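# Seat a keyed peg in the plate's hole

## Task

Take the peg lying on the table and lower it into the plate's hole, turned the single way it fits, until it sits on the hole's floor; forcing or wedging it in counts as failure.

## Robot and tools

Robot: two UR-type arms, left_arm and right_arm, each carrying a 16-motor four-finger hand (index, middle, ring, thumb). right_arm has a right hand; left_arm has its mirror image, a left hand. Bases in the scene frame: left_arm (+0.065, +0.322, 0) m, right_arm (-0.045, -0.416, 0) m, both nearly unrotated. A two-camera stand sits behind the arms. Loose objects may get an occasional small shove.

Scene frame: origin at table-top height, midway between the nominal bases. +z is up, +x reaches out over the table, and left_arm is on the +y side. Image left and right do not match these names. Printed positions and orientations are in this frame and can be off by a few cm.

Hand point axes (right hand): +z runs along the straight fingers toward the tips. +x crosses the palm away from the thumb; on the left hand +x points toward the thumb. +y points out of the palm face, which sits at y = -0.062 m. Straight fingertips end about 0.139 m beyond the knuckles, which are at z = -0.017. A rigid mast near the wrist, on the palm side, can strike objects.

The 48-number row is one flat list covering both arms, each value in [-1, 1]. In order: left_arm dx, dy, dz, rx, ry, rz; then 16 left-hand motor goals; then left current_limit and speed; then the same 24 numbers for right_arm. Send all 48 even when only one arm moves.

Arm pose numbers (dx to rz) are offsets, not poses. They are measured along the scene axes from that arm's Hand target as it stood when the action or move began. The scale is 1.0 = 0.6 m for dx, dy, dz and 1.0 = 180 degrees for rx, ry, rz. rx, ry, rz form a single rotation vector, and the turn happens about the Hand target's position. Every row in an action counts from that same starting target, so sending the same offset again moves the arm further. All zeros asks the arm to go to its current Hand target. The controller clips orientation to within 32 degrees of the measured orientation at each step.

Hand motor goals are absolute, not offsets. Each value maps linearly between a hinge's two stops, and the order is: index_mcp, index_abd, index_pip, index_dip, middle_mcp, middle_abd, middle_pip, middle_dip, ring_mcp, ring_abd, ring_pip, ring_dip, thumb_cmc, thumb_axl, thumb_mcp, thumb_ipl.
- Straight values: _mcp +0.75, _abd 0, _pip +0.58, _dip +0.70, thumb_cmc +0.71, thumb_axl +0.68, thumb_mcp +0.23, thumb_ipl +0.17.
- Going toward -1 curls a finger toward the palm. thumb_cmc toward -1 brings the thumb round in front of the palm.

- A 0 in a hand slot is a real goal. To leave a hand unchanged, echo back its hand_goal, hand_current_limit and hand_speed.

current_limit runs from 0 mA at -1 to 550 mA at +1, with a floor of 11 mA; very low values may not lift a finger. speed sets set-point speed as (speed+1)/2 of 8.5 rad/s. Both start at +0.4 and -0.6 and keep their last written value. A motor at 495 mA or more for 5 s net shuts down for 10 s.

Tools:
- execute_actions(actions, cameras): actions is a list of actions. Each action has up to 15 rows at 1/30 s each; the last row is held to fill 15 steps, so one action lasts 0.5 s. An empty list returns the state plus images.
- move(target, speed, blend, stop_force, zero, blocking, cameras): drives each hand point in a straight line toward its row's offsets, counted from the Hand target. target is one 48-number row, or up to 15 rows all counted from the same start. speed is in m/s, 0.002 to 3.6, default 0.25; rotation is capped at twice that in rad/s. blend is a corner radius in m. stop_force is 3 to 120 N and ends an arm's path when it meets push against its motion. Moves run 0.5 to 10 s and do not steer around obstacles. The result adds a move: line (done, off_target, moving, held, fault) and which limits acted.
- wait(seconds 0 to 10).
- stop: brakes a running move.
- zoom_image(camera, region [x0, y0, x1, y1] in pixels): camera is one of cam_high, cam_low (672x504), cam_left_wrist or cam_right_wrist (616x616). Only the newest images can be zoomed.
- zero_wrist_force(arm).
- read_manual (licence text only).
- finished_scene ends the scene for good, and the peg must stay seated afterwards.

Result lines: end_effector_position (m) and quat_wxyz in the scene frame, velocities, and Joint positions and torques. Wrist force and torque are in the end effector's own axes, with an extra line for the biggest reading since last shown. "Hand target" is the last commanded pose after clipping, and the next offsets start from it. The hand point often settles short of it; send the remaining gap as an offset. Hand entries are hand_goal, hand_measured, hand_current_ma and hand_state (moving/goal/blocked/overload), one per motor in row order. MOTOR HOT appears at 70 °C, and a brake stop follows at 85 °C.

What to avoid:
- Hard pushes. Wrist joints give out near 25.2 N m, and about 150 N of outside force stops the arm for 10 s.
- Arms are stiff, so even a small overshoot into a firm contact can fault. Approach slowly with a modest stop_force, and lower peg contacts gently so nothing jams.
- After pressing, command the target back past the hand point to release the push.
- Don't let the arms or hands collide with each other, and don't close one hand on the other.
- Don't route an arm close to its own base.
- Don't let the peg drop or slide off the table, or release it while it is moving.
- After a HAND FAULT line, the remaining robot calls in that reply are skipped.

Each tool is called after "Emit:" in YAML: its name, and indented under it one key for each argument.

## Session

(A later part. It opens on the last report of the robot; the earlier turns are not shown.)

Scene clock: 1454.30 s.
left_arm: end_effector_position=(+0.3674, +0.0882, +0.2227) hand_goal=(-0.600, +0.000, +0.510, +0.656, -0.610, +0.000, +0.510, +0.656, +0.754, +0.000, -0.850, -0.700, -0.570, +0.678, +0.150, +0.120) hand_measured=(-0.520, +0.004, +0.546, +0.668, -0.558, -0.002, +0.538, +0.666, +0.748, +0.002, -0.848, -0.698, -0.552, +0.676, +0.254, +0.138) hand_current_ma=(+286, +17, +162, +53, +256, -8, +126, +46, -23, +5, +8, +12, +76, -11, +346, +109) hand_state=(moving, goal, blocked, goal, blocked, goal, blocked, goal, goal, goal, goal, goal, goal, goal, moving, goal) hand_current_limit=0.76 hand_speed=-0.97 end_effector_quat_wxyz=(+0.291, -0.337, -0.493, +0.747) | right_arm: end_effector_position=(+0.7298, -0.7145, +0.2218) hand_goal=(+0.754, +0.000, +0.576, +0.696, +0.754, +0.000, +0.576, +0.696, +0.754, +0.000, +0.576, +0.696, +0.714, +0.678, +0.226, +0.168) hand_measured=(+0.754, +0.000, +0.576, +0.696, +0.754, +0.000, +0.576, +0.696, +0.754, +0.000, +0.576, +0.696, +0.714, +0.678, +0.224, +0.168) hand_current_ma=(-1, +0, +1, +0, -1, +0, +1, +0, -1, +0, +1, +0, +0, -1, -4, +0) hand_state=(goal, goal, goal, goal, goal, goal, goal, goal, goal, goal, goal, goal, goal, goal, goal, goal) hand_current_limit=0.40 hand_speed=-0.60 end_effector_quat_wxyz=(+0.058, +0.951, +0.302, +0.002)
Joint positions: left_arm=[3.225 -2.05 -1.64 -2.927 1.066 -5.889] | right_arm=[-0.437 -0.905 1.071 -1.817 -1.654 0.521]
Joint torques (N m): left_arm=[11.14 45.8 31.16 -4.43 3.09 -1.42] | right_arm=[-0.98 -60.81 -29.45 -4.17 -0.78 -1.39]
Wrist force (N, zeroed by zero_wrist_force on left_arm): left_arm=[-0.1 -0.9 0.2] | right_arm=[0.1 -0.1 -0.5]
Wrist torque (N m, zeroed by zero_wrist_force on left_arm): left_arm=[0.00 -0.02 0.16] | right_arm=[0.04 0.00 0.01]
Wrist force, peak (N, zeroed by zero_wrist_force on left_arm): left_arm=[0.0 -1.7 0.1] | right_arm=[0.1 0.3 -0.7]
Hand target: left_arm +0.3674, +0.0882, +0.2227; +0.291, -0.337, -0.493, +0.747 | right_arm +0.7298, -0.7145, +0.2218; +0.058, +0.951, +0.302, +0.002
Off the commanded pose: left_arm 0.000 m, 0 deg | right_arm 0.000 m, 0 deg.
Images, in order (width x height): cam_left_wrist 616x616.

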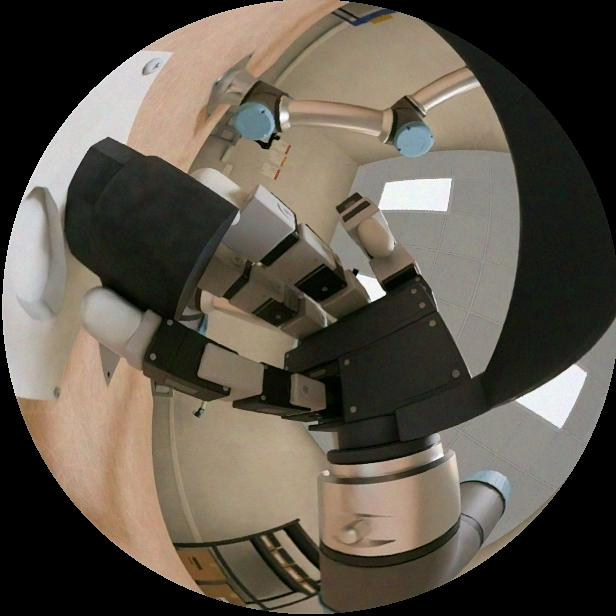

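Emit:
move:
  target: [0.00054,0.00166,0.00469,0,0,0, -0.60,0,0.51,0.655, -0.61,0,0.51,0.655, 0.754,0,-0.85,-0.7, -0.571,0.678,0.15,0.12, 0.76,-0.85, 0,0,0,0,0,0, 0.754,0,0.576,0.696, 0.754,0,0.576,0.696, 0.754,0,0.576,0.696, 0.714,0.678,0.226,0.168, 0.4,-0.6]
  speed: 0.01

Emit:
zero_wrist_force:
  arm: "left_arm"

Emit:
move:
  target: [-0.00049,-0.0015,-0.00422,0,0,0, -0.60,0,0.51,0.655, -0.61,0,0.51,0.655, 0.754,0,-0.85,-0.7, -0.571,0.678,0.15,0.12, 0.76,-0.85, 0,0,0,0,0,0, 0.754,0,0.576,0.696, 0.754,0,0.576,0.696, 0.754,0,0.576,0.696, 0.714,0.678,0.226,0.168, 0.4,-0.6]
  speed: 0.01
  stop_force: 3

Emit:
move:
  target: [-0.00011,-0.00033,-0.00094,0,0,0, -0.60,0,0.51,0.655, -0.61,0,0.51,0.655, 0.754,0,-0.85,-0.7, -0.571,0.678,0.15,0.12, 0.76,-0.85, 0,0,0,0,0,0, 0.754,0,0.576,0.696, 0.754,0,0.576,0.696, 0.754,0,0.576,0.696, 0.714,0.678,0.226,0.168, 0.4,-0.6]
  speed: 0.004
  stop_force: 3

Scene clock: 1458.27 s.
left_arm: end_effector_position=(+0.3677, +0.0892, +0.2253) hand_goal=(-0.600, +0.000, +0.510, +0.656, -0.610, +0.000, +0.510, +0.656, +0.754, +0.000, -0.850, -0.700, -0.570, +0.678, +0.150, +0.120) hand_measured=(-0.520, +0.004, +0.546, +0.668, -0.558, -0.002, +0.538, +0.666, +0.748, +0.002, -0.848, -0.698, -0.552, +0.676, +0.250, +0.138) hand_current_ma=(+394, +16, +162, +54, +254, -8, +126, +46, -23, +5, +8, +12, +76, -11, +484, +109) hand_state=(blocked, goal, blocked, goal, blocked, goal, blocked, goal, goal, goal, goal, goal, goal, goal, blocked, goal) hand_current_limit=0.76 hand_speed=-0.85 end_effector_quat_wxyz=(+0.291, -0.337, -0.493, +0.747) | right_arm: end_effector_position=(+0.7298, -0.7145, +0.2218) hand_goal=(+0.754, +0.000, +0.576, +0.696, +0.754, +0.000, +0.576, +0.696, +0.754, +0.000, +0.576, +0.696, +0.714, +0.678, +0.226, +0.168) hand_measured=(+0.754, +0.000, +0.576, +0.696, +0.754, +0.000, +0.576, +0.696, +0.754, +0.000, +0.576, +0.696, +0.714, +0.678, +0.224, +0.168) hand_current_ma=(-1, +0, +1, +0, -1, +0, +1, +0, -1, +0, +1, +0, +0, -1, -4, +0) hand_state=(goal, goal, goal, goal, goal, goal, goal, goal, goal, goal, goal, goal, goal, goal, goal, goal) hand_current_limit=0.40 hand_speed=-0.60 end_effector_quat_wxyz=(+0.058, +0.951, +0.302, +0.002)
Joint positions: left_arm=[3.227 -2.047 -1.637 -2.933 1.068 -5.89] | right_arm=[-0.437 -0.905 1.071 -1.817 -1.654 0.521]
Joint torques (N m): left_arm=[11.08 47.12 32.82 -4.54 3.33 -1.39] | right_arm=[-0.69 -60.56 -30.07 -4.07 -0.9 -1.46]
Wrist force (N, zeroed by zero_wrist_force on left_arm): left_arm=[0.2 0.2 0.0] | right_arm=[0.0 0.2 -0.5]
Wrist torque (N m, zeroed by zero_wrist_force on left_arm): left_arm=[0.02 -0.03 0.14] | right_arm=[0.07 0.02 0.01]
Wrist force, peak (N, zeroed by zero_wrist_force on left_arm): left_arm=[0.1 -1.9 -0.2] | right_arm=[0.2 0.2 -0.7]
Hand target: left_arm +0.3677, +0.0892, +0.2255; +0.291, -0.337, -0.493, +0.747 | right_arm +0.7298, -0.7145, +0.2218; +0.058, +0.951, +0.302, +0.002
Off the commanded pose: left_arm 0.000 m, 0 deg | right_arm 0.000 m, 0 deg.
move: done

Wrist force sensor zeroed.

Scene clock: 1459.60 s.
left_arm: end_effector_position=(+0.3674, +0.0883, +0.2229) hand_goal=(-0.600, +0.000, +0.510, +0.656, -0.610, +0.000, +0.510, +0.656, +0.754, +0.000, -0.850, -0.700, -0.570, +0.678, +0.150, +0.120) hand_measured=(-0.520, +0.004, +0.546, +0.668, -0.558, -0.002, +0.538, +0.666, +0.748, +0.002, -0.848, -0.698, -0.552, +0.676, +0.250, +0.138) hand_current_ma=(+394, +16, +162, +54, +254, -8, +126, +46, -23, +5, +8, +12, +76, -11, +484, +109) hand_state=(blocked, goal, blocked, goal, blocked, goal, blocked, goal, goal, goal, goal, goal, goal, goal, blocked, goal) hand_current_limit=0.76 hand_speed=-0.85 end_effector_quat_wxyz=(+0.291, -0.337, -0.493, +0.747) | right_arm: end_effector_position=(+0.7298, -0.7145, +0.2218) hand_goal=(+0.754, +0.000, +0.576, +0.696, +0.754, +0.000, +0.576, +0.696, +0.754, +0.000, +0.576, +0.696, +0.714, +0.678, +0.226, +0.168) hand_measured=(+0.754, +0.000, +0.576, +0.696, +0.754, +0.000, +0.576, +0.696, +0.754, +0.000, +0.576, +0.696, +0.714, +0.678, +0.224, +0.168) hand_current_ma=(-1, +0, +1, +0, -1, +0, +1, +0, -1, +0, +1, +0, +0, -1, -4, +0) hand_state=(goal, goal, goal, goal, goal, goal, goal, goal, goal, goal, goal, goal, goal, goal, goal, goal) hand_current_limit=0.40 hand_speed=-0.60 end_effector_quat_wxyz=(+0.058, +0.951, +0.302, +0.002)
Joint positions: left_arm=[3.225 -2.05 -1.64 -2.928 1.066 -5.89] | right_arm=[-0.437 -0.905 1.071 -1.817 -1.654 0.521]
Joint torques (N m): left_arm=[-9.29 30.97 2.09 -0.17 -2.27 1.7] | right_arm=[-0.42 -60.2 -29.73 -4.11 -0.72 -1.36]
Wrist force (N, zeroed by zero_wrist_force on left_arm): left_arm=[-0.2 -0.2 0.2] | right_arm=[0.1 0.0 -0.4]
Wrist torque (N m, zeroed by zero_wrist_force on left_arm): left_arm=[-0.04 0.03 -0.11] | right_arm=[0.04 -0.01 0.01]
Wrist force, peak (N, zeroed by zero_wrist_force on left_arm): left_arm=[-0.4 -0.5 0.0] | right_arm=[0.1 0.1 -0.7]
Hand target: left_arm +0.3674, +0.0883, +0.2229; +0.291, -0.337, -0.493, +0.747 | right_arm +0.7298, -0.7145, +0.2218; +0.058, +0.951, +0.302, +0.002
Off the commanded pose: left_arm 0.000 m, 0 deg | right_arm 0.000 m, 0 deg.
move: done

Scene clock: 1460.50 s.
left_arm: end_effector_position=(+0.3674, +0.0882, +0.2226) hand_goal=(-0.600, +0.000, +0.510, +0.656, -0.610, +0.000, +0.510, +0.656, +0.754, +0.000, -0.850, -0.700, -0.570, +0.678, +0.150, +0.120) hand_measured=(-0.520, +0.004, +0.546, +0.668, -0.558, -0.002, +0.538, +0.666, +0.748, +0.002, -0.848, -0.698, -0.552, +0.676, +0.250, +0.138) hand_current_ma=(+393, +17, +162, +54, +253, -8, +126, +46, -23, +5, +8, +12, +76, -11, +484, +109) hand_state=(blocked, goal, blocked, goal, blocked, goal, blocked, goal, goal, goal, goal, goal, goal, goal, blocked, goal) hand_current_limit=0.76 hand_speed=-0.85 end_effector_quat_wxyz=(+0.291, -0.337, -0.493, +0.747) | right_arm: end_effector_position=(+0.7298, -0.7145, +0.2218) hand_goal=(+0.754, +0.000, +0.576, +0.696, +0.754, +0.000, +0.576, +0.696, +0.754, +0.000, +0.576, +0.696, +0.714, +0.678, +0.226, +0.168) hand_measured=(+0.754, +0.000, +0.576, +0.696, +0.754, +0.000, +0.576, +0.696, +0.754, +0.000, +0.576, +0.696, +0.714, +0.678, +0.224, +0.168) hand_current_ma=(-1, +0, +1, +0, -1, +0, +1, +0, -1, +0, +1, +0, +0, -1, -4, +0) hand_state=(goal, goal, goal, goal, goal, goal, goal, goal, goal, goal, goal, goal, goal, goal, goal, goal) hand_current_limit=0.40 hand_speed=-0.60 end_effector_quat_wxyz=(+0.058, +0.951, +0.302, +0.002)
Joint positions: left_arm=[3.225 -2.05 -1.64 -2.927 1.066 -5.889] | right_arm=[-0.437 -0.905 1.071 -1.817 -1.654 0.521]
Joint torques (N m): left_arm=[-5.78 36.23 7.46 -2.43 -2 1.43] | right_arm=[-0.96 -59.89 -28.99 -4.08 -0.79 -1.28]
Wrist force (N, zeroed by zero_wrist_force on left_arm): left_arm=[0.8 -2.9 -0.5] | right_arm=[0.1 0.0 -0.5]
Wrist torque (N m, zeroed by zero_wrist_force on left_arm): left_arm=[-0.22 -0.04 -0.13] | right_arm=[0.04 0.00 0.02]
Wrist force, peak (N, zeroed by zero_wrist_force on left_arm): left_arm=[0.7 -3.7 -0.6] | right_arm=[-0.2 0.1 -0.7]
Hand target: left_arm +0.3674, +0.0882, +0.2226; +0.291, -0.337, -0.493, +0.747 | right_arm +0.7298, -0.7145, +0.2218; +0.058, +0.951, +0.302, +0.002
Off the commanded pose: left_arm 0.000 m, 0 deg | right_arm 0.000 m, 0 deg.
move: contact (left_arm)

Emit:
move:
  target:
    - [0.00054,0.00166,0.00469,0,0,0, -0.60,0,0.51,0.655, -0.61,0,0.51,0.655, 0.754,0,-0.85,-0.7, -0.571,0.678,0.15,0.12, 0.76,-0.85, 0,0,0,0,0,0, 0.754,0,0.576,0.696, 0.754,0,0.576,0.696, 0.754,0,0.576,0.696, 0.714,0.678,0.226,0.168, 0.4,-0.6]
    - [0.04494,0.04238,-0.01482,0,0,0, -0.60,0,0.51,0.655, -0.61,0,0.51,0.655, 0.754,0,-0.85,-0.7, -0.571,0.678,0.15,0.12, 0.76,-0.85, 0,0,0,0,0,0, 0.754,0,0.576,0.696, 0.754,0,0.576,0.696, 0.754,0,0.576,0.696, 0.714,0.678,0.226,0.168, 0.4,-0.6]
    - [0.04467,0.04155,-0.01717,0,0,0, -0.60,0,0.51,0.655, -0.61,0,0.51,0.655, 0.754,0,-0.85,-0.7, -0.571,0.678,0.15,0.12, 0.76,-0.85, 0,0,0,0,0,0, 0.754,0,0.576,0.696, 0.754,0,0.576,0.696, 0.754,0,0.576,0.696, 0.714,0.678,0.226,0.168, 0.4,-0.6]
  speed: 0.03
  blend: [0.001,0.001,0]
  cameras: ["cam_left_wrist","cam_low"]

Emit:
zoom_image:
  camera: "cam_left_wrist"
  region: [45, 115, 125, 195]

Emit:
zoom_image:
  camera: "cam_left_wrist"
  region: [45, 195, 125, 275]

Emit:
zoom_image:
  camera: "cam_low"
  region: [486, 210, 546, 270]

Scene clock: 1468.17 s.
left_arm: end_effector_position=(+0.3941, +0.1131, +0.2125) hand_goal=(-0.600, +0.000, +0.510, +0.656, -0.610, +0.000, +0.510, +0.656, +0.754, +0.000, -0.850, -0.700, -0.570, +0.678, +0.150, +0.120) hand_measured=(-0.520, +0.004, +0.546, +0.668, -0.558, -0.002, +0.538, +0.666, +0.748, +0.002, -0.848, -0.698, -0.552, +0.676, +0.250, +0.138) hand_current_ma=(+393, +17, +162, +54, +253, -9, +126, +46, -23, +5, +8, +12, +76, -11, +484, +109) hand_state=(blocked, goal, blocked, goal, blocked, goal, blocked, goal, goal, goal, goal, goal, goal, goal, blocked, goal) hand_current_limit=0.76 hand_speed=-0.85 end_effector_quat_wxyz=(+0.291, -0.337, -0.493, +0.747) | right_arm: end_effector_position=(+0.7298, -0.7145, +0.2218) hand_goal=(+0.754, +0.000, +0.576, +0.696, +0.754, +0.000, +0.576, +0.696, +0.754, +0.000, +0.576, +0.696, +0.714, +0.678, +0.226, +0.168) hand_measured=(+0.754, +0.000, +0.576, +0.696, +0.754, +0.000, +0.576, +0.696, +0.754, +0.000, +0.576, +0.696, +0.714, +0.678, +0.224, +0.168) hand_current_ma=(-1, +0, +1, +0, -1, +0, +1, +0, -1, +0, +1, +0, +0, -1, -4, +0) hand_state=(goal, goal, goal, goal, goal, goal, goal, goal, goal, goal, goal, goal, goal, goal, goal, goal) hand_current_limit=0.40 hand_speed=-0.60 end_effector_quat_wxyz=(+0.058, +0.951, +0.302, +0.002)
Joint positions: left_arm=[3.269 -2.107 -1.577 -2.925 1.108 -5.906] | right_arm=[-0.437 -0.905 1.071 -1.817 -1.654 0.521]
Joint torques (N m): left_arm=[11.75 32.89 31.76 -0.17 3.15 -1.55] | right_arm=[-1.41 -59.12 -29.79 -4.07 -0.78 -1.43]
Wrist force (N, zeroed by zero_wrist_force on left_arm): left_arm=[-0.1 -0.2 0.0] | right_arm=[0.2 0.1 -0.6]
Wrist torque (N m, zeroed by zero_wrist_force on left_arm): left_arm=[-0.01 0.04 -0.01] | right_arm=[0.06 -0.01 0.02]
Wrist force, peak (N, zeroed by zero_wrist_force on left_arm): left_arm=[0.5 -3.7 -0.4] | right_arm=[0.0 0.1 -0.8]
Hand target: left_arm +0.3942, +0.1132, +0.2123; +0.291, -0.337, -0.493, +0.747 | right_arm +0.7298, -0.7145, +0.2218; +0.058, +0.951, +0.302, +0.002
Off the commanded pose: left_arm 0.000 m, 0 deg | right_arm 0.000 m, 0 deg.
move: done; blend cut to 0.0008 m at target 2
Images, in order (width x height): cam_low 672x504, cam_left_wrist 616x616.

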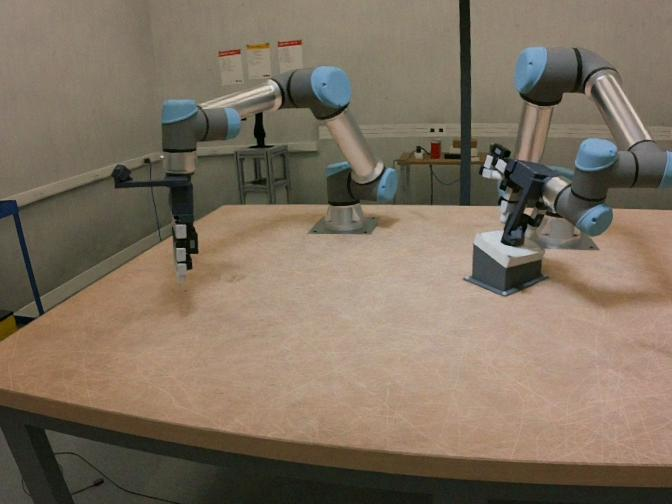

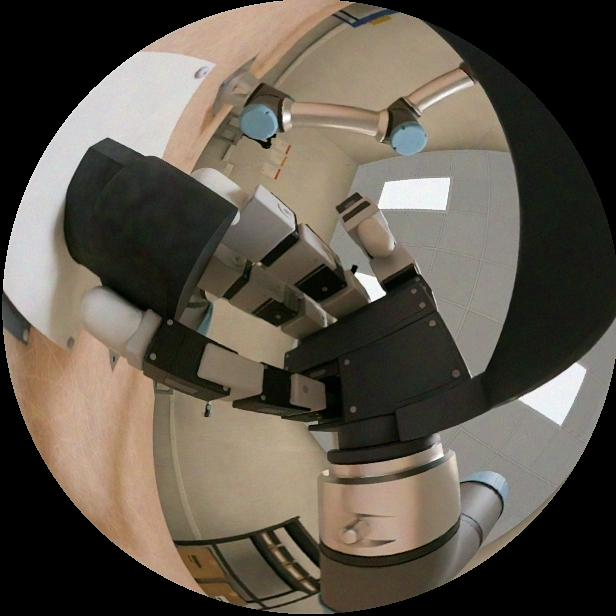

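Scaled by 6.300 from the camera's 616x616 image, which has a finer 880x880 frame.

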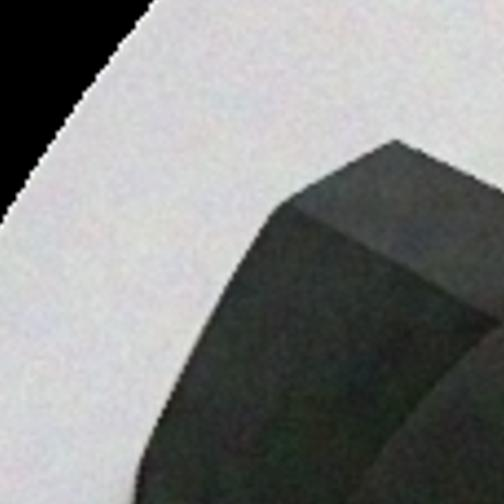

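Scaled by 6.300 from the camera's 616x616 image, which has a finer 880x880 frame.

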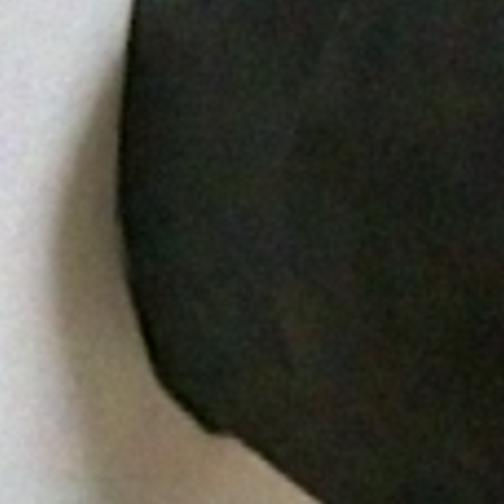

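Scaled by 8.400 from the camera's 672x504 image, which has a finer 960x720 frame.

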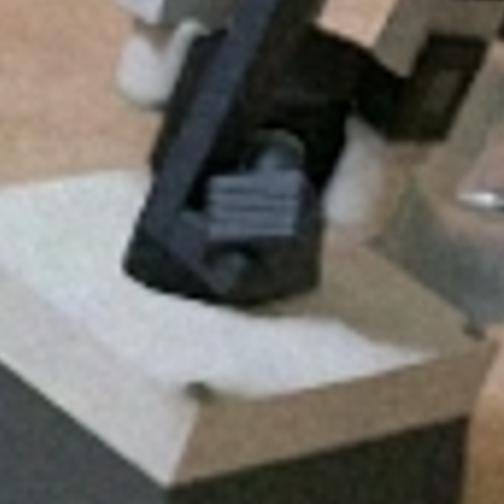

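Emit:
move:
  target: [-0.00351,0.00012,0.00036,0,0,0, -0.60,0,0.51,0.655, -0.61,0,0.51,0.655, 0.754,0,-0.85,-0.7, -0.571,0.678,0.15,0.12, 0.76,-0.85, 0,0,0,0,0,0, 0.754,0,0.576,0.696, 0.754,0,0.576,0.696, 0.754,0,0.576,0.696, 0.714,0.678,0.226,0.168, 0.4,-0.6]
  speed: 0.01
  cameras: ["cam_left_wrist"]

Emit:
zoom_image:
  camera: "cam_left_wrist"
  region: [45, 115, 125, 195]

Emit:
zoom_image:
  camera: "cam_left_wrist"
  region: [45, 195, 125, 275]

Scene clock: 1473.17 s.
left_arm: end_effector_position=(+0.3922, +0.1132, +0.2125) hand_goal=(-0.600, +0.000, +0.510, +0.656, -0.610, +0.000, +0.510, +0.656, +0.754, +0.000, -0.850, -0.700, -0.570, +0.678, +0.150, +0.120) hand_measured=(-0.520, +0.004, +0.546, +0.668, -0.558, -0.002, +0.538, +0.666, +0.748, +0.002, -0.848, -0.698, -0.552, +0.676, +0.250, +0.138) hand_current_ma=(+393, +17, +162, +54, +253, -9, +126, +46, -23, +5, +8, +12, +76, -11, +484, +109) hand_state=(blocked, goal, blocked, goal, blocked, goal, blocked, goal, goal, goal, goal, goal, goal, goal, blocked, goal) hand_current_limit=0.76 hand_speed=-0.85 end_effector_quat_wxyz=(+0.291, -0.337, -0.493, +0.747) | right_arm: end_effector_position=(+0.7298, -0.7145, +0.2218) hand_goal=(+0.754, +0.000, +0.576, +0.696, +0.754, +0.000, +0.576, +0.696, +0.754, +0.000, +0.576, +0.696, +0.714, +0.678, +0.226, +0.168) hand_measured=(+0.754, +0.000, +0.576, +0.696, +0.754, +0.000, +0.576, +0.696, +0.754, +0.000, +0.576, +0.696, +0.714, +0.678, +0.224, +0.168) hand_current_ma=(-1, +0, +1, +0, -1, +0, +1, +0, -1, +0, +1, +0, +0, -1, -4, +0) hand_state=(goal, goal, goal, goal, goal, goal, goal, goal, goal, goal, goal, goal, goal, goal, goal, goal) hand_current_limit=0.40 hand_speed=-0.60 end_effector_quat_wxyz=(+0.058, +0.951, +0.302, +0.002)
Joint positions: left_arm=[3.27 -2.103 -1.584 -2.923 1.108 -5.906] | right_arm=[-0.437 -0.905 1.071 -1.817 -1.654 0.521]
Joint torques (N m): left_arm=[11.11 49.51 1.17 0.06 3.16 -1.48] | right_arm=[-1.15 -59.6 -29.41 -4.06 -0.76 -1.39]
Wrist force (N, zeroed by zero_wrist_force on left_arm): left_arm=[-0.1 -0.1 0.0] | right_arm=[0.1 0.3 -0.6]
Wrist torque (N m, zeroed by zero_wrist_force on left_arm): left_arm=[-0.01 0.03 -0.01] | right_arm=[0.08 -0.01 0.02]
Wrist force, peak (N, zeroed by zero_wrist_force on left_arm): left_arm=[-0.2 -0.5 0.1] | right_arm=[0.0 0.1 -0.7]
Hand target: left_arm +0.3921, +0.1132, +0.2126; +0.291, -0.337, -0.493, +0.747 | right_arm +0.7298, -0.7145, +0.2218; +0.058, +0.951, +0.302, +0.002
Off the commanded pose: left_arm 0.000 m, 0 deg | right_arm 0.000 m, 0 deg.
move: done
Images, in order (width x height): cam_left_wrist 616x616.

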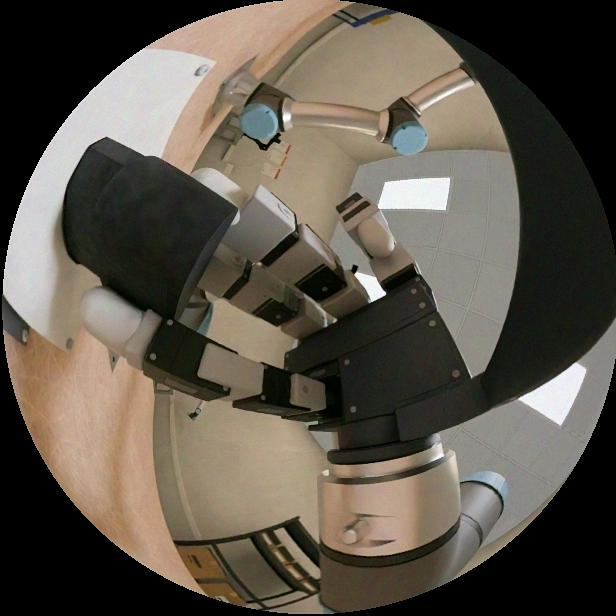

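Scaled by 6.300 from the camera's 616x616 image, which has a finer 880x880 frame.

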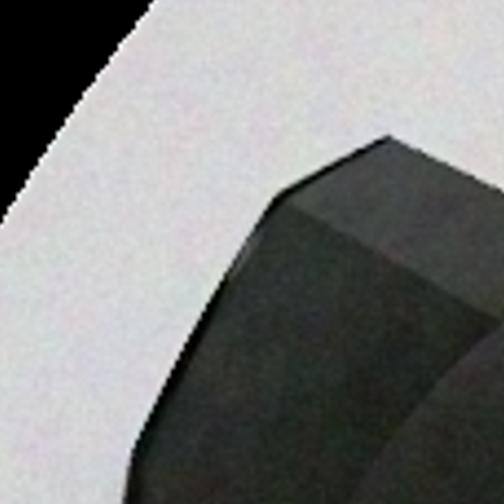

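Scaled by 6.300 from the camera's 616x616 image, which has a finer 880x880 frame.

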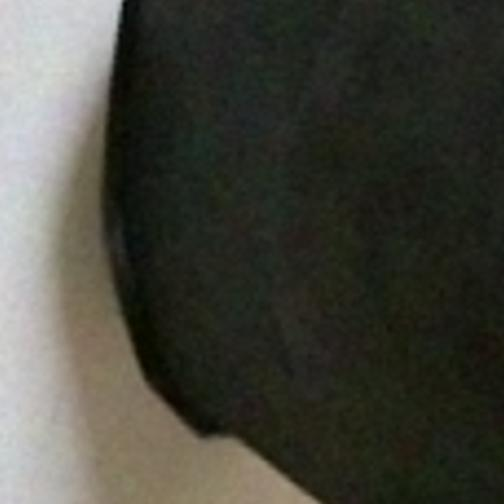

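Emit:
zoom_image:
  camera: "cam_left_wrist"
  region: [75, 130, 115, 170]

Emit:
zoom_image:
  camera: "cam_left_wrist"
  region: [55, 165, 95, 205]

Emit:
zoom_image:
  camera: "cam_left_wrist"
  region: [50, 205, 90, 245]

Emit:
zoom_image:
  camera: "cam_left_wrist"
  region: [50, 235, 90, 275]

Scaled by 12.600 from the camera's 616x616 image, which has a finer 880x880 frame.

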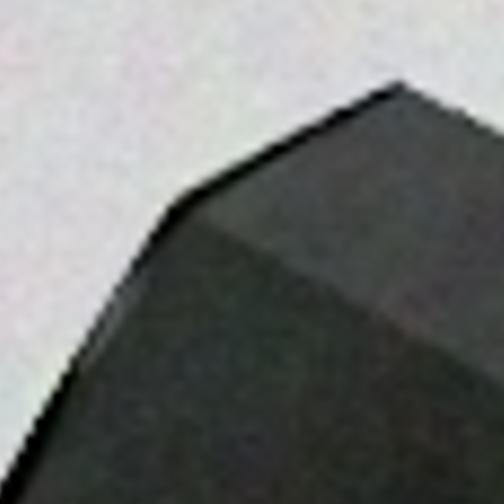

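Scaled by 12.600 from the camera's 616x616 image, which has a finer 880x880 frame.

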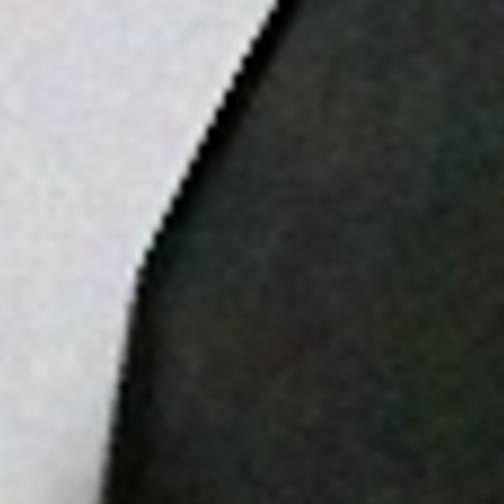

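Scaled by 12.600 from the camera's 616x616 image, which has a finer 880x880 frame.

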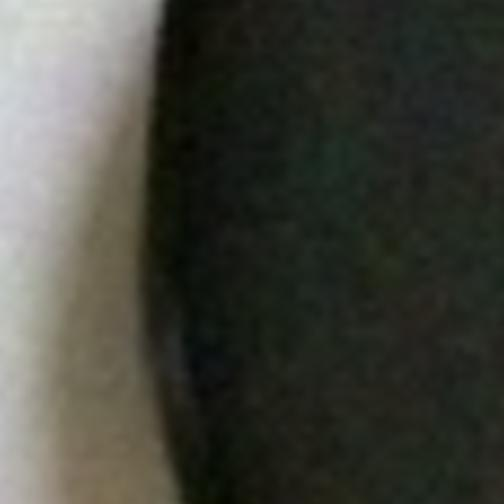

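Scaled by 12.600 from the camera's 616x616 image, which has a finer 880x880 frame.

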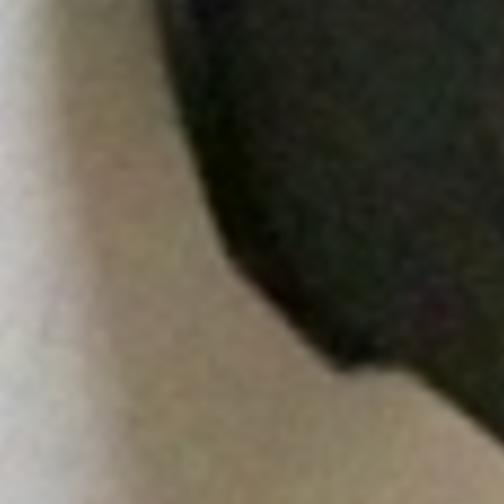

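Emit:
move:
  target: [-0.00164,0.00342,-0.0028,-0.00119,-0.00369,-0.01041, -0.60,0,0.51,0.655, -0.61,0,0.51,0.655, 0.754,0,-0.85,-0.7, -0.571,0.678,0.15,0.12, 0.76,-0.85, 0,0,0,0,0,0, 0.754,0,0.576,0.696, 0.754,0,0.576,0.696, 0.754,0,0.576,0.696, 0.714,0.678,0.226,0.168, 0.4,-0.6]
  speed: 0.01
  cameras: ["cam_left_wrist"]

Emit:
zoom_image:
  camera: "cam_left_wrist"
  region: [75, 130, 115, 170]

Emit:
zoom_image:
  camera: "cam_left_wrist"
  region: [55, 165, 95, 205]

Emit:
zoom_image:
  camera: "cam_left_wrist"
  region: [50, 205, 90, 245]

Emit:
zoom_image:
  camera: "cam_left_wrist"
  region: [50, 235, 90, 275]

Scene clock: 1517.33 s.
left_arm: end_effector_position=(+0.3911, +0.1152, +0.2109) hand_goal=(-0.600, +0.000, +0.510, +0.656, -0.610, +0.000, +0.510, +0.656, +0.754, +0.000, -0.850, -0.700, -0.570, +0.678, +0.150, +0.120) hand_measured=(-0.520, +0.004, +0.546, +0.668, -0.558, -0.004, +0.538, +0.666, +0.748, +0.002, -0.848, -0.698, -0.552, +0.676, +0.250, +0.138) hand_current_ma=(+393, +17, +162, +54, +253, -12, +126, +46, -23, +5, +8, +12, +76, -11, +484, +109) hand_state=(blocked, goal, blocked, goal, blocked, goal, blocked, goal, goal, goal, goal, goal, goal, goal, blocked, goal) hand_current_limit=0.76 hand_speed=-0.85 end_effector_quat_wxyz=(+0.300, -0.349, -0.488, +0.742) | right_arm: end_effector_position=(+0.7298, -0.7145, +0.2218) hand_goal=(+0.754, +0.000, +0.576, +0.696, +0.754, +0.000, +0.576, +0.696, +0.754, +0.000, +0.576, +0.696, +0.714, +0.678, +0.226, +0.168) hand_measured=(+0.754, +0.000, +0.576, +0.696, +0.754, +0.000, +0.576, +0.696, +0.754, +0.000, +0.576, +0.696, +0.714, +0.678, +0.224, +0.168) hand_current_ma=(-1, +0, +1, +0, -1, +0, +1, +0, -1, +0, +1, +0, +0, -1, -4, +0) hand_state=(goal, goal, goal, goal, goal, goal, goal, goal, goal, goal, goal, goal, goal, goal, goal, goal) hand_current_limit=0.40 hand_speed=-0.60 end_effector_quat_wxyz=(+0.058, +0.951, +0.302, +0.002)
Joint positions: left_arm=[3.26 -2.107 -1.575 -2.915 1.131 -5.909] | right_arm=[-0.437 -0.905 1.071 -1.817 -1.654 0.521]
Joint torques (N m): left_arm=[-9.29 32.36 32.24 0.53 2.58 -1.37] | right_arm=[-0.49 -60.06 -29.19 -4.11 -0.86 -1.37]
Wrist force (N, zeroed by zero_wrist_force on left_arm): left_arm=[-0.4 -4.1 -0.2] | right_arm=[0.1 0.0 -0.6]
Wrist torque (N m, zeroed by zero_wrist_force on left_arm): left_arm=[-0.19 0.04 0.00] | right_arm=[0.05 0.00 0.01]
Wrist force, peak (N, zeroed by zero_wrist_force on left_arm): left_arm=[-0.4 -4.4 -0.3] | right_arm=[0.0 0.1 -0.8]
Hand target: left_arm +0.3911, +0.1153, +0.2109; +0.300, -0.349, -0.488, +0.742 | right_arm +0.7298, -0.7145, +0.2218; +0.058, +0.951, +0.302, +0.002
Off the commanded pose: left_arm 0.000 m, 0 deg | right_arm 0.000 m, 0 deg.
move: done
Images, in order (width x height): cam_left_wrist 616x616.

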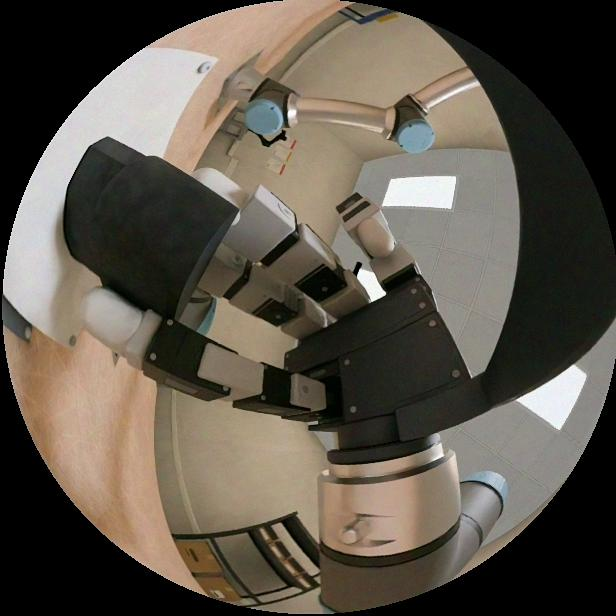

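Scaled by 12.600 from the camera's 616x616 image, which has a finer 880x880 frame.

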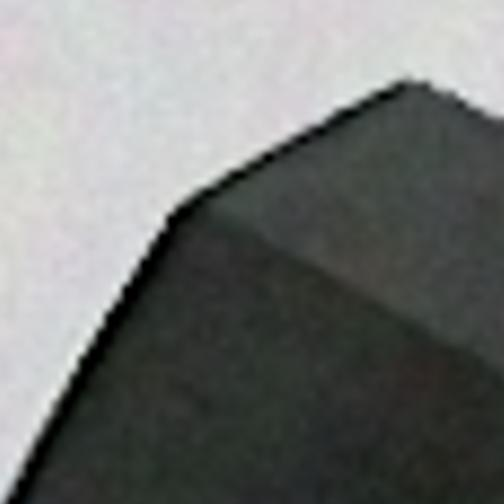

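Scaled by 12.600 from the camera's 616x616 image, which has a finer 880x880 frame.

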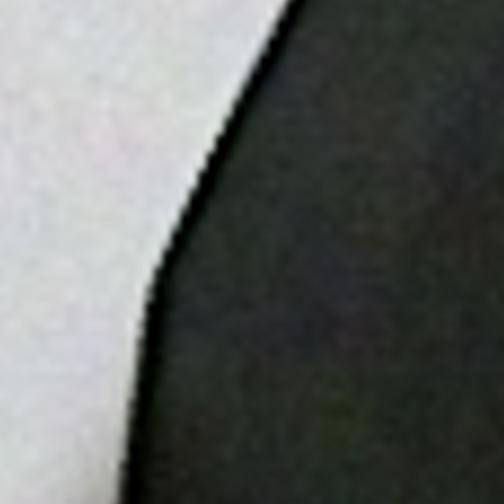

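Scaled by 12.600 from the camera's 616x616 image, which has a finer 880x880 frame.

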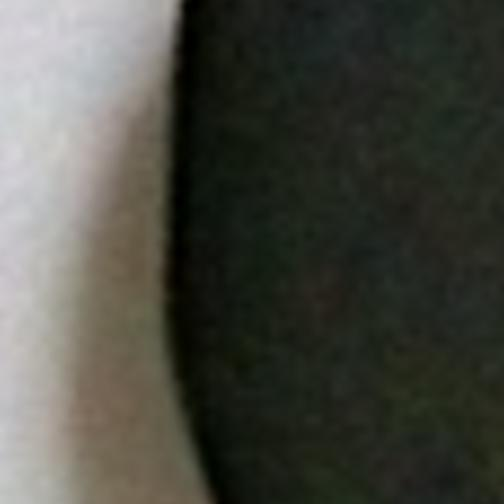

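Scaled by 12.600 from the camera's 616x616 image, which has a finer 880x880 frame.

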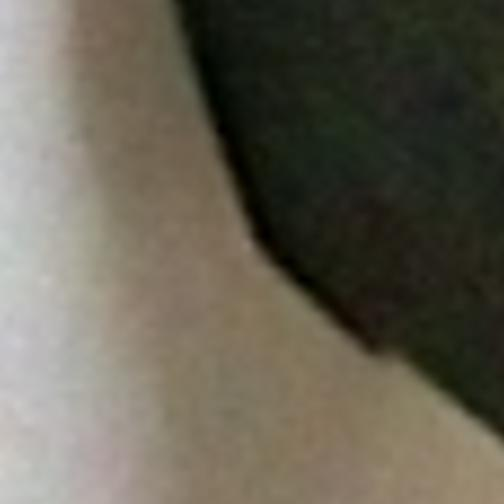

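Emit:
move:
  target: [0.00055,0.00082,0.00107,0,0,0, -0.60,0,0.51,0.655, -0.61,0,0.51,0.655, 0.754,0,-0.85,-0.7, -0.571,0.678,0.15,0.12, 0.76,-0.85, 0,0,0,0,0,0, 0.754,0,0.576,0.696, 0.754,0,0.576,0.696, 0.754,0,0.576,0.696, 0.714,0.678,0.226,0.168, 0.4,-0.6]
  speed: 0.01

Emit:
move:
  target: [-0.00032,-0.001,-0.00281,0,0,0, -0.60,0,0.51,0.655, -0.61,0,0.51,0.655, 0.754,0,-0.85,-0.7, -0.571,0.678,0.15,0.12, 0.76,-0.85, 0,0,0,0,0,0, 0.754,0,0.576,0.696, 0.754,0,0.576,0.696, 0.754,0,0.576,0.696, 0.714,0.678,0.226,0.168, 0.4,-0.6]
  speed: 0.003
  stop_force: 3

Scene clock: 1526.53 s.
left_arm: end_effector_position=(+0.3914, +0.1157, +0.2115) hand_goal=(-0.600, +0.000, +0.510, +0.656, -0.610, +0.000, +0.510, +0.656, +0.754, +0.000, -0.850, -0.700, -0.570, +0.678, +0.150, +0.120) hand_measured=(-0.520, +0.004, +0.546, +0.668, -0.558, -0.004, +0.538, +0.666, +0.748, +0.002, -0.848, -0.698, -0.552, +0.676, +0.250, +0.138) hand_current_ma=(+393, +17, +162, +54, +253, -13, +126, +46, -23, +5, +8, +12, +76, -11, +484, +109) hand_state=(blocked, goal, blocked, goal, blocked, goal, blocked, goal, goal, goal, goal, goal, goal, goal, blocked, goal) hand_current_limit=0.76 hand_speed=-0.85 end_effector_quat_wxyz=(+0.300, -0.349, -0.488, +0.742) | right_arm: end_effector_position=(+0.7298, -0.7145, +0.2218) hand_goal=(+0.754, +0.000, +0.576, +0.696, +0.754, +0.000, +0.576, +0.696, +0.754, +0.000, +0.576, +0.696, +0.714, +0.678, +0.226, +0.168) hand_measured=(+0.754, +0.000, +0.576, +0.696, +0.754, +0.000, +0.576, +0.696, +0.754, +0.000, +0.576, +0.696, +0.714, +0.678, +0.224, +0.168) hand_current_ma=(-1, +0, +1, +0, -1, +0, +1, +0, -1, +0, +1, +0, +0, -1, -4, +0) hand_state=(goal, goal, goal, goal, goal, goal, goal, goal, goal, goal, goal, goal, goal, goal, goal, goal) hand_current_limit=0.40 hand_speed=-0.60 end_effector_quat_wxyz=(+0.058, +0.951, +0.302, +0.002)
Joint positions: left_arm=[3.261 -2.107 -1.573 -2.917 1.133 -5.909] | right_arm=[-0.437 -0.905 1.071 -1.817 -1.654 0.521]
Joint torques (N m): left_arm=[11.1 48.57 31.46 -4.54 3.05 -1.58] | right_arm=[-0.64 -59.8 -28.78 -4.18 -0.71 -1.46]
Wrist force (N, zeroed by zero_wrist_force on left_arm): left_arm=[-0.2 0.0 -0.1] | right_arm=[0.4 0.0 -0.5]
Wrist torque (N m, zeroed by zero_wrist_force on left_arm): left_arm=[0.02 0.05 -0.03] | right_arm=[0.04 -0.04 0.04]
Wrist force, peak (N, zeroed by zero_wrist_force on left_arm): left_arm=[-0.4 -4.8 -0.2] | right_arm=[0.1 0.0 -0.7]
Hand target: left_arm +0.3914, +0.1158, +0.2115; +0.300, -0.349, -0.488, +0.742 | right_arm +0.7298, -0.7145, +0.2218; +0.058, +0.951, +0.302, +0.002
Off the commanded pose: left_arm 0.000 m, 0 deg | right_arm 0.000 m, 0 deg.
move: done

Scene clock: 1527.93 s.
left_arm: end_effector_position=(+0.3912, +0.1152, +0.2098) hand_goal=(-0.600, +0.000, +0.510, +0.656, -0.610, +0.000, +0.510, +0.656, +0.754, +0.000, -0.850, -0.700, -0.570, +0.678, +0.150, +0.120) hand_measured=(-0.520, +0.004, +0.546, +0.668, -0.558, -0.004, +0.538, +0.666, +0.748, +0.002, -0.848, -0.698, -0.552, +0.676, +0.250, +0.138) hand_current_ma=(+393, +16, +162, +55, +253, -16, +126, +46, -23, +5, +8, +12, +76, -11, +484, +109) hand_state=(blocked, goal, blocked, goal, blocked, goal, blocked, goal, goal, goal, goal, goal, goal, goal, blocked, goal) hand_current_limit=0.76 hand_speed=-0.85 end_effector_quat_wxyz=(+0.300, -0.349, -0.488, +0.742) | right_arm: end_effector_position=(+0.7298, -0.7145, +0.2218) hand_goal=(+0.754, +0.000, +0.576, +0.696, +0.754, +0.000, +0.576, +0.696, +0.754, +0.000, +0.576, +0.696, +0.714, +0.678, +0.226, +0.168) hand_measured=(+0.754, +0.000, +0.576, +0.696, +0.754, +0.000, +0.576, +0.696, +0.754, +0.000, +0.576, +0.696, +0.714, +0.678, +0.224, +0.168) hand_current_ma=(-1, +0, +1, +0, -1, +0, +1, +0, -1, +0, +1, +0, +0, -1, -4, +0) hand_state=(goal, goal, goal, goal, goal, goal, goal, goal, goal, goal, goal, goal, goal, goal, goal, goal) hand_current_limit=0.40 hand_speed=-0.60 end_effector_quat_wxyz=(+0.058, +0.951, +0.302, +0.002)
Joint positions: left_arm=[3.26 -2.109 -1.575 -2.913 1.132 -5.909] | right_arm=[-0.437 -0.905 1.071 -1.817 -1.654 0.521]
Joint torques (N m): left_arm=[-8.87 33.69 2.22 -0.09 -2.27 1.67] | right_arm=[-1.06 -59.78 -29.37 -4.06 -0.85 -1.43]
Wrist force (N, zeroed by zero_wrist_force on left_arm): left_arm=[-0.2 0.1 -0.2] | right_arm=[0.2 -0.2 -0.4]
Wrist torque (N m, zeroed by zero_wrist_force on left_arm): left_arm=[0.02 0.03 -0.01] | right_arm=[0.01 -0.01 0.02]
Wrist force, peak (N, zeroed by zero_wrist_force on left_arm): left_arm=[-0.4 -0.7 0.1] | right_arm=[0.1 0.1 -0.7]
Hand target: left_arm +0.3912, +0.1152, +0.2098; +0.300, -0.349, -0.488, +0.742 | right_arm +0.7298, -0.7145, +0.2218; +0.058, +0.951, +0.302, +0.002
Off the commanded pose: left_arm 0.000 m, 0 deg | right_arm 0.000 m, 0 deg.
move: done

Emit:
move:
  target: [-0.00054,-0.00166,-0.00469,0,0,0, -0.60,0,0.51,0.655, -0.61,0,0.51,0.655, 0.754,0,-0.85,-0.7, -0.571,0.678,0.15,0.12, 0.76,-0.85, 0,0,0,0,0,0, 0.754,0,0.576,0.696, 0.754,0,0.576,0.696, 0.754,0,0.576,0.696, 0.714,0.678,0.226,0.168, 0.4,-0.6]
  speed: 0.003
  stop_force: 3
  cameras: ["cam_left_wrist"]

Emit:
zoom_image:
  camera: "cam_left_wrist"
  region: [75, 130, 115, 170]

Emit:
zoom_image:
  camera: "cam_left_wrist"
  region: [45, 195, 125, 275]

Scene clock: 1532.47 s.
left_arm: end_effector_position=(+0.3909, +0.1142, +0.2070) hand_goal=(-0.600, +0.000, +0.510, +0.656, -0.610, +0.000, +0.510, +0.656, +0.754, +0.000, -0.850, -0.700, -0.570, +0.678, +0.150, +0.120) hand_measured=(-0.520, +0.004, +0.546, +0.668, -0.558, -0.004, +0.538, +0.666, +0.748, +0.002, -0.848, -0.698, -0.552, +0.676, +0.250, +0.138) hand_current_ma=(+393, +16, +162, +55, +253, -16, +126, +46, -23, +5, +8, +12, +76, -11, +484, +109) hand_state=(blocked, goal, blocked, goal, blocked, goal, blocked, goal, goal, goal, goal, goal, goal, goal, blocked, goal) hand_current_limit=0.76 hand_speed=-0.85 end_effector_quat_wxyz=(+0.300, -0.349, -0.488, +0.742) | right_arm: end_effector_position=(+0.7298, -0.7145, +0.2218) hand_goal=(+0.754, +0.000, +0.576, +0.696, +0.754, +0.000, +0.576, +0.696, +0.754, +0.000, +0.576, +0.696, +0.714, +0.678, +0.226, +0.168) hand_measured=(+0.754, +0.000, +0.576, +0.696, +0.754, +0.000, +0.576, +0.696, +0.754, +0.000, +0.576, +0.696, +0.714, +0.678, +0.224, +0.168) hand_current_ma=(-1, +0, +1, +0, -1, +0, +1, +0, -1, +0, +1, +0, +0, -1, -4, +0) hand_state=(goal, goal, goal, goal, goal, goal, goal, goal, goal, goal, goal, goal, goal, goal, goal, goal) hand_current_limit=0.40 hand_speed=-0.60 end_effector_quat_wxyz=(+0.058, +0.951, +0.302, +0.002)
Joint positions: left_arm=[3.258 -2.112 -1.578 -2.907 1.13 -5.908] | right_arm=[-0.437 -0.905 1.071 -1.817 -1.654 0.521]
Joint torques (N m): left_arm=[-9.13 33.6 1.79 -0.02 -2.3 1.63] | right_arm=[-0.78 -59.69 -29.21 -4.05 -0.81 -1.49]
Wrist force (N, zeroed by zero_wrist_force on left_arm): left_arm=[-0.2 -0.3 -0.1] | right_arm=[-0.1 -0.1 -0.4]
Wrist torque (N m, zeroed by zero_wrist_force on left_arm): left_arm=[-0.02 0.05 -0.22] | right_arm=[0.03 0.02 -0.01]
Wrist force, peak (N, zeroed by zero_wrist_force on left_arm): left_arm=[-0.4 -0.6 0.2] | right_arm=[0.1 0.1 -0.8]
Hand target: left_arm +0.3909, +0.1142, +0.2070; +0.300, -0.349, -0.488, +0.742 | right_arm +0.7298, -0.7145, +0.2218; +0.058, +0.951, +0.302, +0.002
Off the commanded pose: left_arm 0.000 m, 0 deg | right_arm 0.000 m, 0 deg.
move: done
Images, in order (width x height): cam_left_wrist 616x616.

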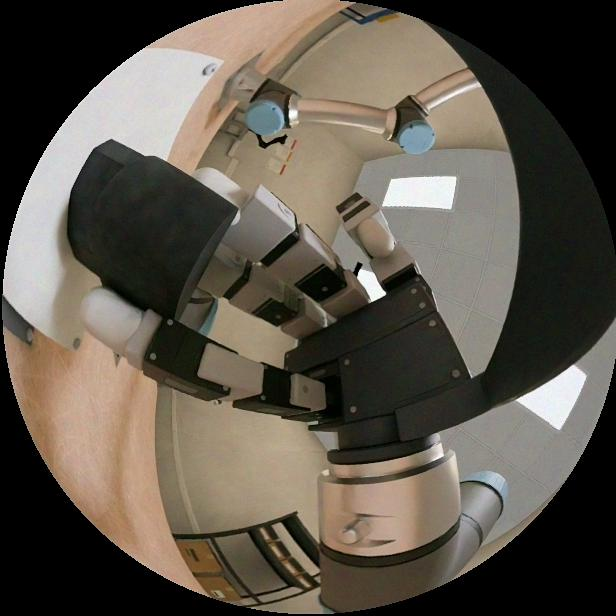

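Scaled by 12.600 from the camera's 616x616 image, which has a finer 880x880 frame.

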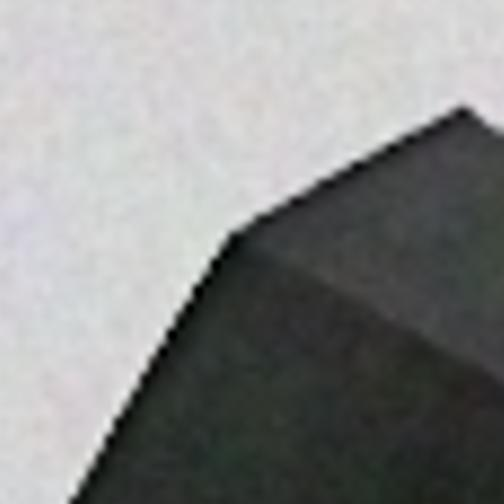

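Scaled by 6.300 from the camera's 616x616 image, which has a finer 880x880 frame.

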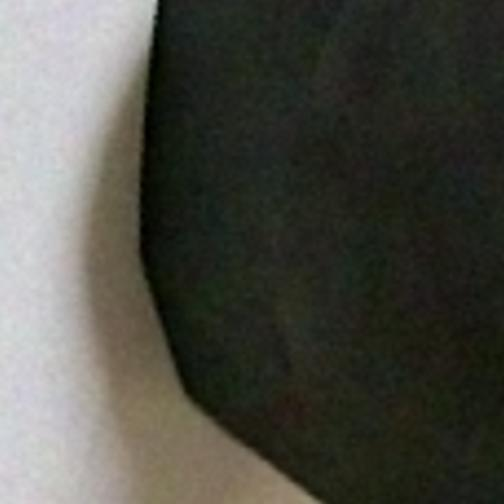

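Emit:
move:
  target: [-0.00089,-0.00277,-0.00781,0,0,0, -0.60,0,0.51,0.655, -0.61,0,0.51,0.655, 0.754,0,-0.85,-0.7, -0.571,0.678,0.15,0.12, 0.76,-0.85, 0,0,0,0,0,0, 0.754,0,0.576,0.696, 0.754,0,0.576,0.696, 0.754,0,0.576,0.696, 0.714,0.678,0.226,0.168, 0.4,-0.6]
  speed: 0.005
  stop_force: 3

Scene clock: 1536.30 s.
left_arm: end_effector_position=(+0.3904, +0.1125, +0.2023) hand_goal=(-0.600, +0.000, +0.510, +0.656, -0.610, +0.000, +0.510, +0.656, +0.754, +0.000, -0.850, -0.700, -0.570, +0.678, +0.150, +0.120) hand_measured=(-0.520, +0.004, +0.546, +0.668, -0.558, -0.004, +0.538, +0.666, +0.748, +0.002, -0.848, -0.698, -0.552, +0.676, +0.250, +0.138) hand_current_ma=(+393, +16, +162, +55, +251, -16, +126, +46, -23, +5, +8, +12, +76, -11, +484, +109) hand_state=(blocked, goal, blocked, goal, blocked, goal, blocked, goal, goal, goal, goal, goal, goal, goal, blocked, goal) hand_current_limit=0.76 hand_speed=-0.85 end_effector_quat_wxyz=(+0.300, -0.349, -0.488, +0.742) | right_arm: end_effector_position=(+0.7298, -0.7145, +0.2218) hand_goal=(+0.754, +0.000, +0.576, +0.696, +0.754, +0.000, +0.576, +0.696, +0.754, +0.000, +0.576, +0.696, +0.714, +0.678, +0.226, +0.168) hand_measured=(+0.754, +0.000, +0.576, +0.696, +0.754, +0.000, +0.576, +0.696, +0.754, +0.000, +0.576, +0.696, +0.714, +0.678, +0.224, +0.168) hand_current_ma=(-1, +0, +1, +0, -1, +0, +1, +0, -1, +0, +1, +0, +0, -1, -4, +0) hand_state=(goal, goal, goal, goal, goal, goal, goal, goal, goal, goal, goal, goal, goal, goal, goal, goal) hand_current_limit=0.40 hand_speed=-0.60 end_effector_quat_wxyz=(+0.058, +0.951, +0.302, +0.002)
Joint positions: left_arm=[3.255 -2.117 -1.584 -2.897 1.127 -5.907] | right_arm=[-0.437 -0.905 1.071 -1.817 -1.654 0.521]
Joint torques (N m): left_arm=[-9 34.42 1.58 0.01 -2.45 1.71] | right_arm=[-0.52 -60.26 -28.86 -4.19 -0.83 -1.38]
Wrist force (N, zeroed by zero_wrist_force on left_arm): left_arm=[0.2 -0.5 -0.2] | right_arm=[0.1 0.0 -0.5]
Wrist torque (N m, zeroed by zero_wrist_force on left_arm): left_arm=[-0.04 0.00 -0.25] | right_arm=[0.04 0.00 0.01]
Wrist force, peak (N, zeroed by zero_wrist_force on left_arm): left_arm=[0.1 -0.8 -0.2] | right_arm=[0.3 -0.2 -0.7]
Hand target: left_arm +0.3904, +0.1125, +0.2023; +0.300, -0.349, -0.488, +0.742 | right_arm +0.7298, -0.7145, +0.2218; +0.058, +0.951, +0.302, +0.002
Off the commanded pose: left_arm 0.000 m, 0 deg | right_arm 0.000 m, 0 deg.
move: done

Emit:
move:
  target: [-0.00107,-0.00332,-0.00937,0,0,0, -0.60,0,0.51,0.655, -0.61,0,0.51,0.655, 0.754,0,-0.85,-0.7, -0.571,0.678,0.15,0.12, 0.76,-0.85, 0,0,0,0,0,0, 0.754,0,0.576,0.696, 0.754,0,0.576,0.696, 0.754,0,0.576,0.696, 0.714,0.678,0.226,0.168, 0.4,-0.6]
  speed: 0.005
  stop_force: 3

Scene clock: 1540.53 s.
left_arm: end_effector_position=(+0.3897, +0.1105, +0.1967) hand_goal=(-0.600, +0.000, +0.510, +0.656, -0.610, +0.000, +0.510, +0.656, +0.754, +0.000, -0.850, -0.700, -0.570, +0.678, +0.150, +0.120) hand_measured=(-0.520, +0.004, +0.546, +0.670, -0.560, -0.004, +0.538, +0.666, +0.748, +0.002, -0.848, -0.698, -0.550, +0.676, +0.250, +0.138) hand_current_ma=(+393, +16, +162, +57, +245, -16, +126, +46, -23, +5, +8, +12, +84, -11, +484, +109) hand_state=(blocked, goal, blocked, goal, blocked, goal, blocked, goal, goal, goal, goal, goal, goal, goal, blocked, goal) hand_current_limit=0.76 hand_speed=-0.85 end_effector_quat_wxyz=(+0.300, -0.349, -0.488, +0.742) | right_arm: end_effector_position=(+0.7298, -0.7145, +0.2218) hand_goal=(+0.754, +0.000, +0.576, +0.696, +0.754, +0.000, +0.576, +0.696, +0.754, +0.000, +0.576, +0.696, +0.714, +0.678, +0.226, +0.168) hand_measured=(+0.754, +0.000, +0.576, +0.696, +0.754, +0.000, +0.576, +0.696, +0.754, +0.000, +0.576, +0.696, +0.714, +0.678, +0.224, +0.168) hand_current_ma=(-1, +0, +1, +0, -1, +0, +1, +0, -1, +0, +1, +0, +0, -1, -4, +0) hand_state=(goal, goal, goal, goal, goal, goal, goal, goal, goal, goal, goal, goal, goal, goal, goal, goal) hand_current_limit=0.40 hand_speed=-0.60 end_effector_quat_wxyz=(+0.058, +0.951, +0.302, +0.002)
Joint positions: left_arm=[3.251 -2.124 -1.59 -2.885 1.123 -5.906] | right_arm=[-0.437 -0.905 1.071 -1.817 -1.654 0.521]
Joint torques (N m): left_arm=[-9.54 33.84 1.86 -0.03 -2.37 1.85] | right_arm=[-1.35 -60.16 -28.56 -4.17 -0.83 -1.39]
Wrist force (N, zeroed by zero_wrist_force on left_arm): left_arm=[0.4 -0.5 -0.2] | right_arm=[0.0 -0.1 -0.4]
Wrist torque (N m, zeroed by zero_wrist_force on left_arm): left_arm=[-0.01 0.00 -0.28] | right_arm=[0.02 0.01 0.00]
Wrist force, peak (N, zeroed by zero_wrist_force on left_arm): left_arm=[0.6 -0.9 -0.5] | right_arm=[0.2 0.2 -0.7]
Hand target: left_arm +0.3897, +0.1105, +0.1967; +0.300, -0.349, -0.488, +0.742 | right_arm +0.7298, -0.7145, +0.2218; +0.058, +0.951, +0.302, +0.002
Off the commanded pose: left_arm 0.000 m, 0 deg | right_arm 0.000 m, 0 deg.
move: done

Emit:
move:
  target: [-0.00125,-0.00387,-0.01093,0,0,0, -0.60,0,0.51,0.655, -0.61,0,0.51,0.655, 0.754,0,-0.85,-0.7, -0.571,0.678,0.15,0.12, 0.76,-0.85, 0,0,0,0,0,0, 0.754,0,0.576,0.696, 0.754,0,0.576,0.696, 0.754,0,0.576,0.696, 0.714,0.678,0.226,0.168, 0.4,-0.6]
  speed: 0.005
  stop_force: 3
  cameras: ["cam_left_wrist","cam_low"]

Emit:
zoom_image:
  camera: "cam_low"
  region: [476, 190, 556, 270]

Scene clock: 1546.13 s.
left_arm: end_effector_position=(+0.3891, +0.1088, +0.1918) hand_goal=(-0.600, +0.000, +0.510, +0.656, -0.610, +0.000, +0.510, +0.656, +0.754, +0.000, -0.850, -0.700, -0.570, +0.678, +0.150, +0.120) hand_measured=(-0.520, +0.010, +0.546, +0.670, -0.562, -0.004, +0.538, +0.666, +0.748, +0.002, -0.848, -0.698, -0.548, +0.676, +0.250, +0.138) hand_current_ma=(+393, +39, +162, +57, +235, -15, +126, +46, -23, +5, +8, +12, +99, -11, +484, +109) hand_state=(blocked, goal, blocked, goal, blocked, goal, blocked, goal, goal, goal, goal, goal, blocked, goal, blocked, goal) hand_current_limit=0.76 hand_speed=-0.85 end_effector_quat_wxyz=(+0.300, -0.349, -0.488, +0.742) | right_arm: end_effector_position=(+0.7298, -0.7145, +0.2218) hand_goal=(+0.754, +0.000, +0.576, +0.696, +0.754, +0.000, +0.576, +0.696, +0.754, +0.000, +0.576, +0.696, +0.714, +0.678, +0.226, +0.168) hand_measured=(+0.754, +0.000, +0.576, +0.696, +0.754, +0.000, +0.576, +0.696, +0.754, +0.000, +0.576, +0.696, +0.714, +0.678, +0.224, +0.168) hand_current_ma=(-1, +0, +1, +0, -1, +0, +1, +0, -1, +0, +1, +0, +0, -1, -4, +0) hand_state=(goal, goal, goal, goal, goal, goal, goal, goal, goal, goal, goal, goal, goal, goal, goal, goal) hand_current_limit=0.40 hand_speed=-0.60 end_effector_quat_wxyz=(+0.058, +0.951, +0.302, +0.002)
Joint positions: left_arm=[3.248 -2.13 -1.595 -2.874 1.12 -5.905] | right_arm=[-0.437 -0.905 1.071 -1.817 -1.654 0.521]
Joint torques (N m): left_arm=[10.88 48.66 31.38 -4.27 2.7 -0.24] | right_arm=[-0.45 -59.64 -29.01 -4.01 -0.77 -1.4]
Wrist force (N, zeroed by zero_wrist_force on left_arm): left_arm=[1.1 -1.9 -0.5] | right_arm=[0.2 0.1 -0.6]
Wrist torque (N m, zeroed by zero_wrist_force on left_arm): left_arm=[-0.09 -0.03 -0.32] | right_arm=[0.06 -0.01 0.02]
Wrist force, peak (N, zeroed by zero_wrist_force on left_arm): left_arm=[1.2 -4.4 -0.6] | right_arm=[-0.1 0.1 -0.8]
Hand target: left_arm +0.3891, +0.1088, +0.1918; +0.300, -0.349, -0.488, +0.742 (not the last commanded pose) | right_arm +0.7298, -0.7145, +0.2218; +0.058, +0.951, +0.302, +0.002
Off the commanded pose: left_arm 0.002 m, 0 deg | right_arm 0.000 m, 0 deg.
move: contact (left_arm)
Images, in order (width x height): cam_low 672x504, cam_left_wrist 616x616.

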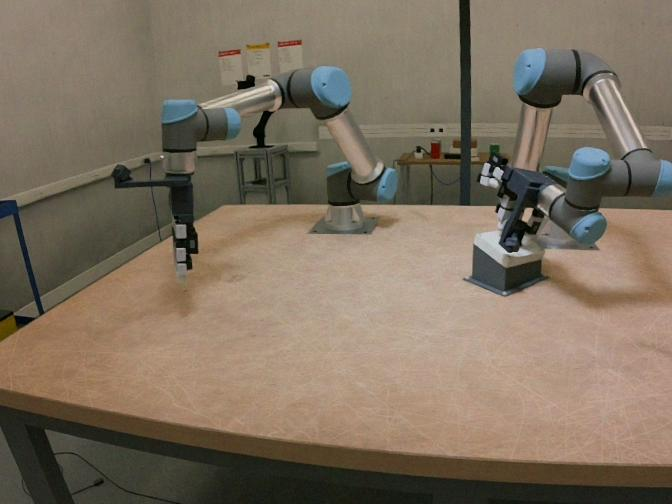

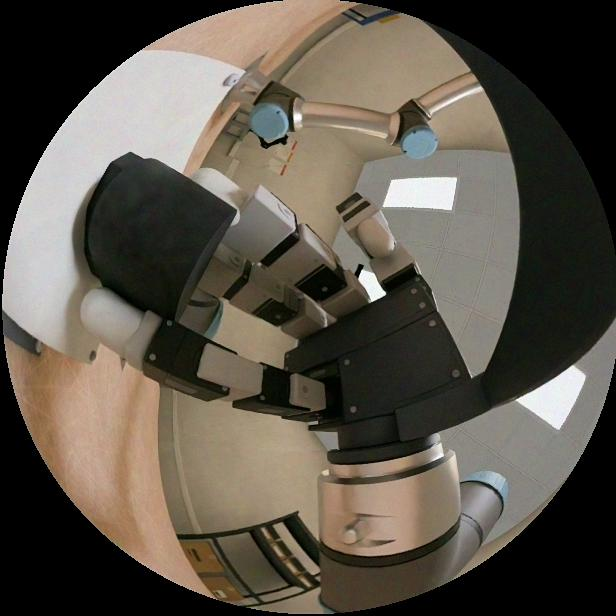

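Scaled by 6.300 from the camera's 672x504 image, which has a finer 960x720 frame.

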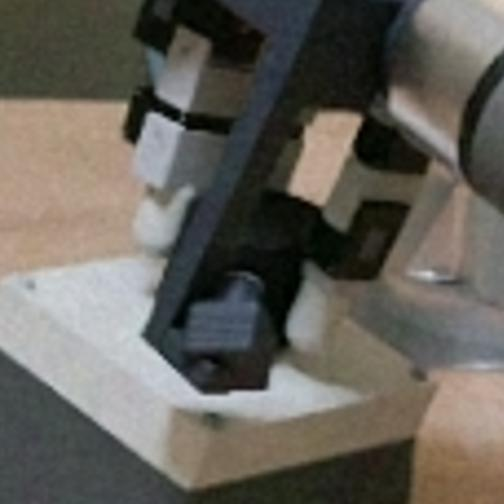

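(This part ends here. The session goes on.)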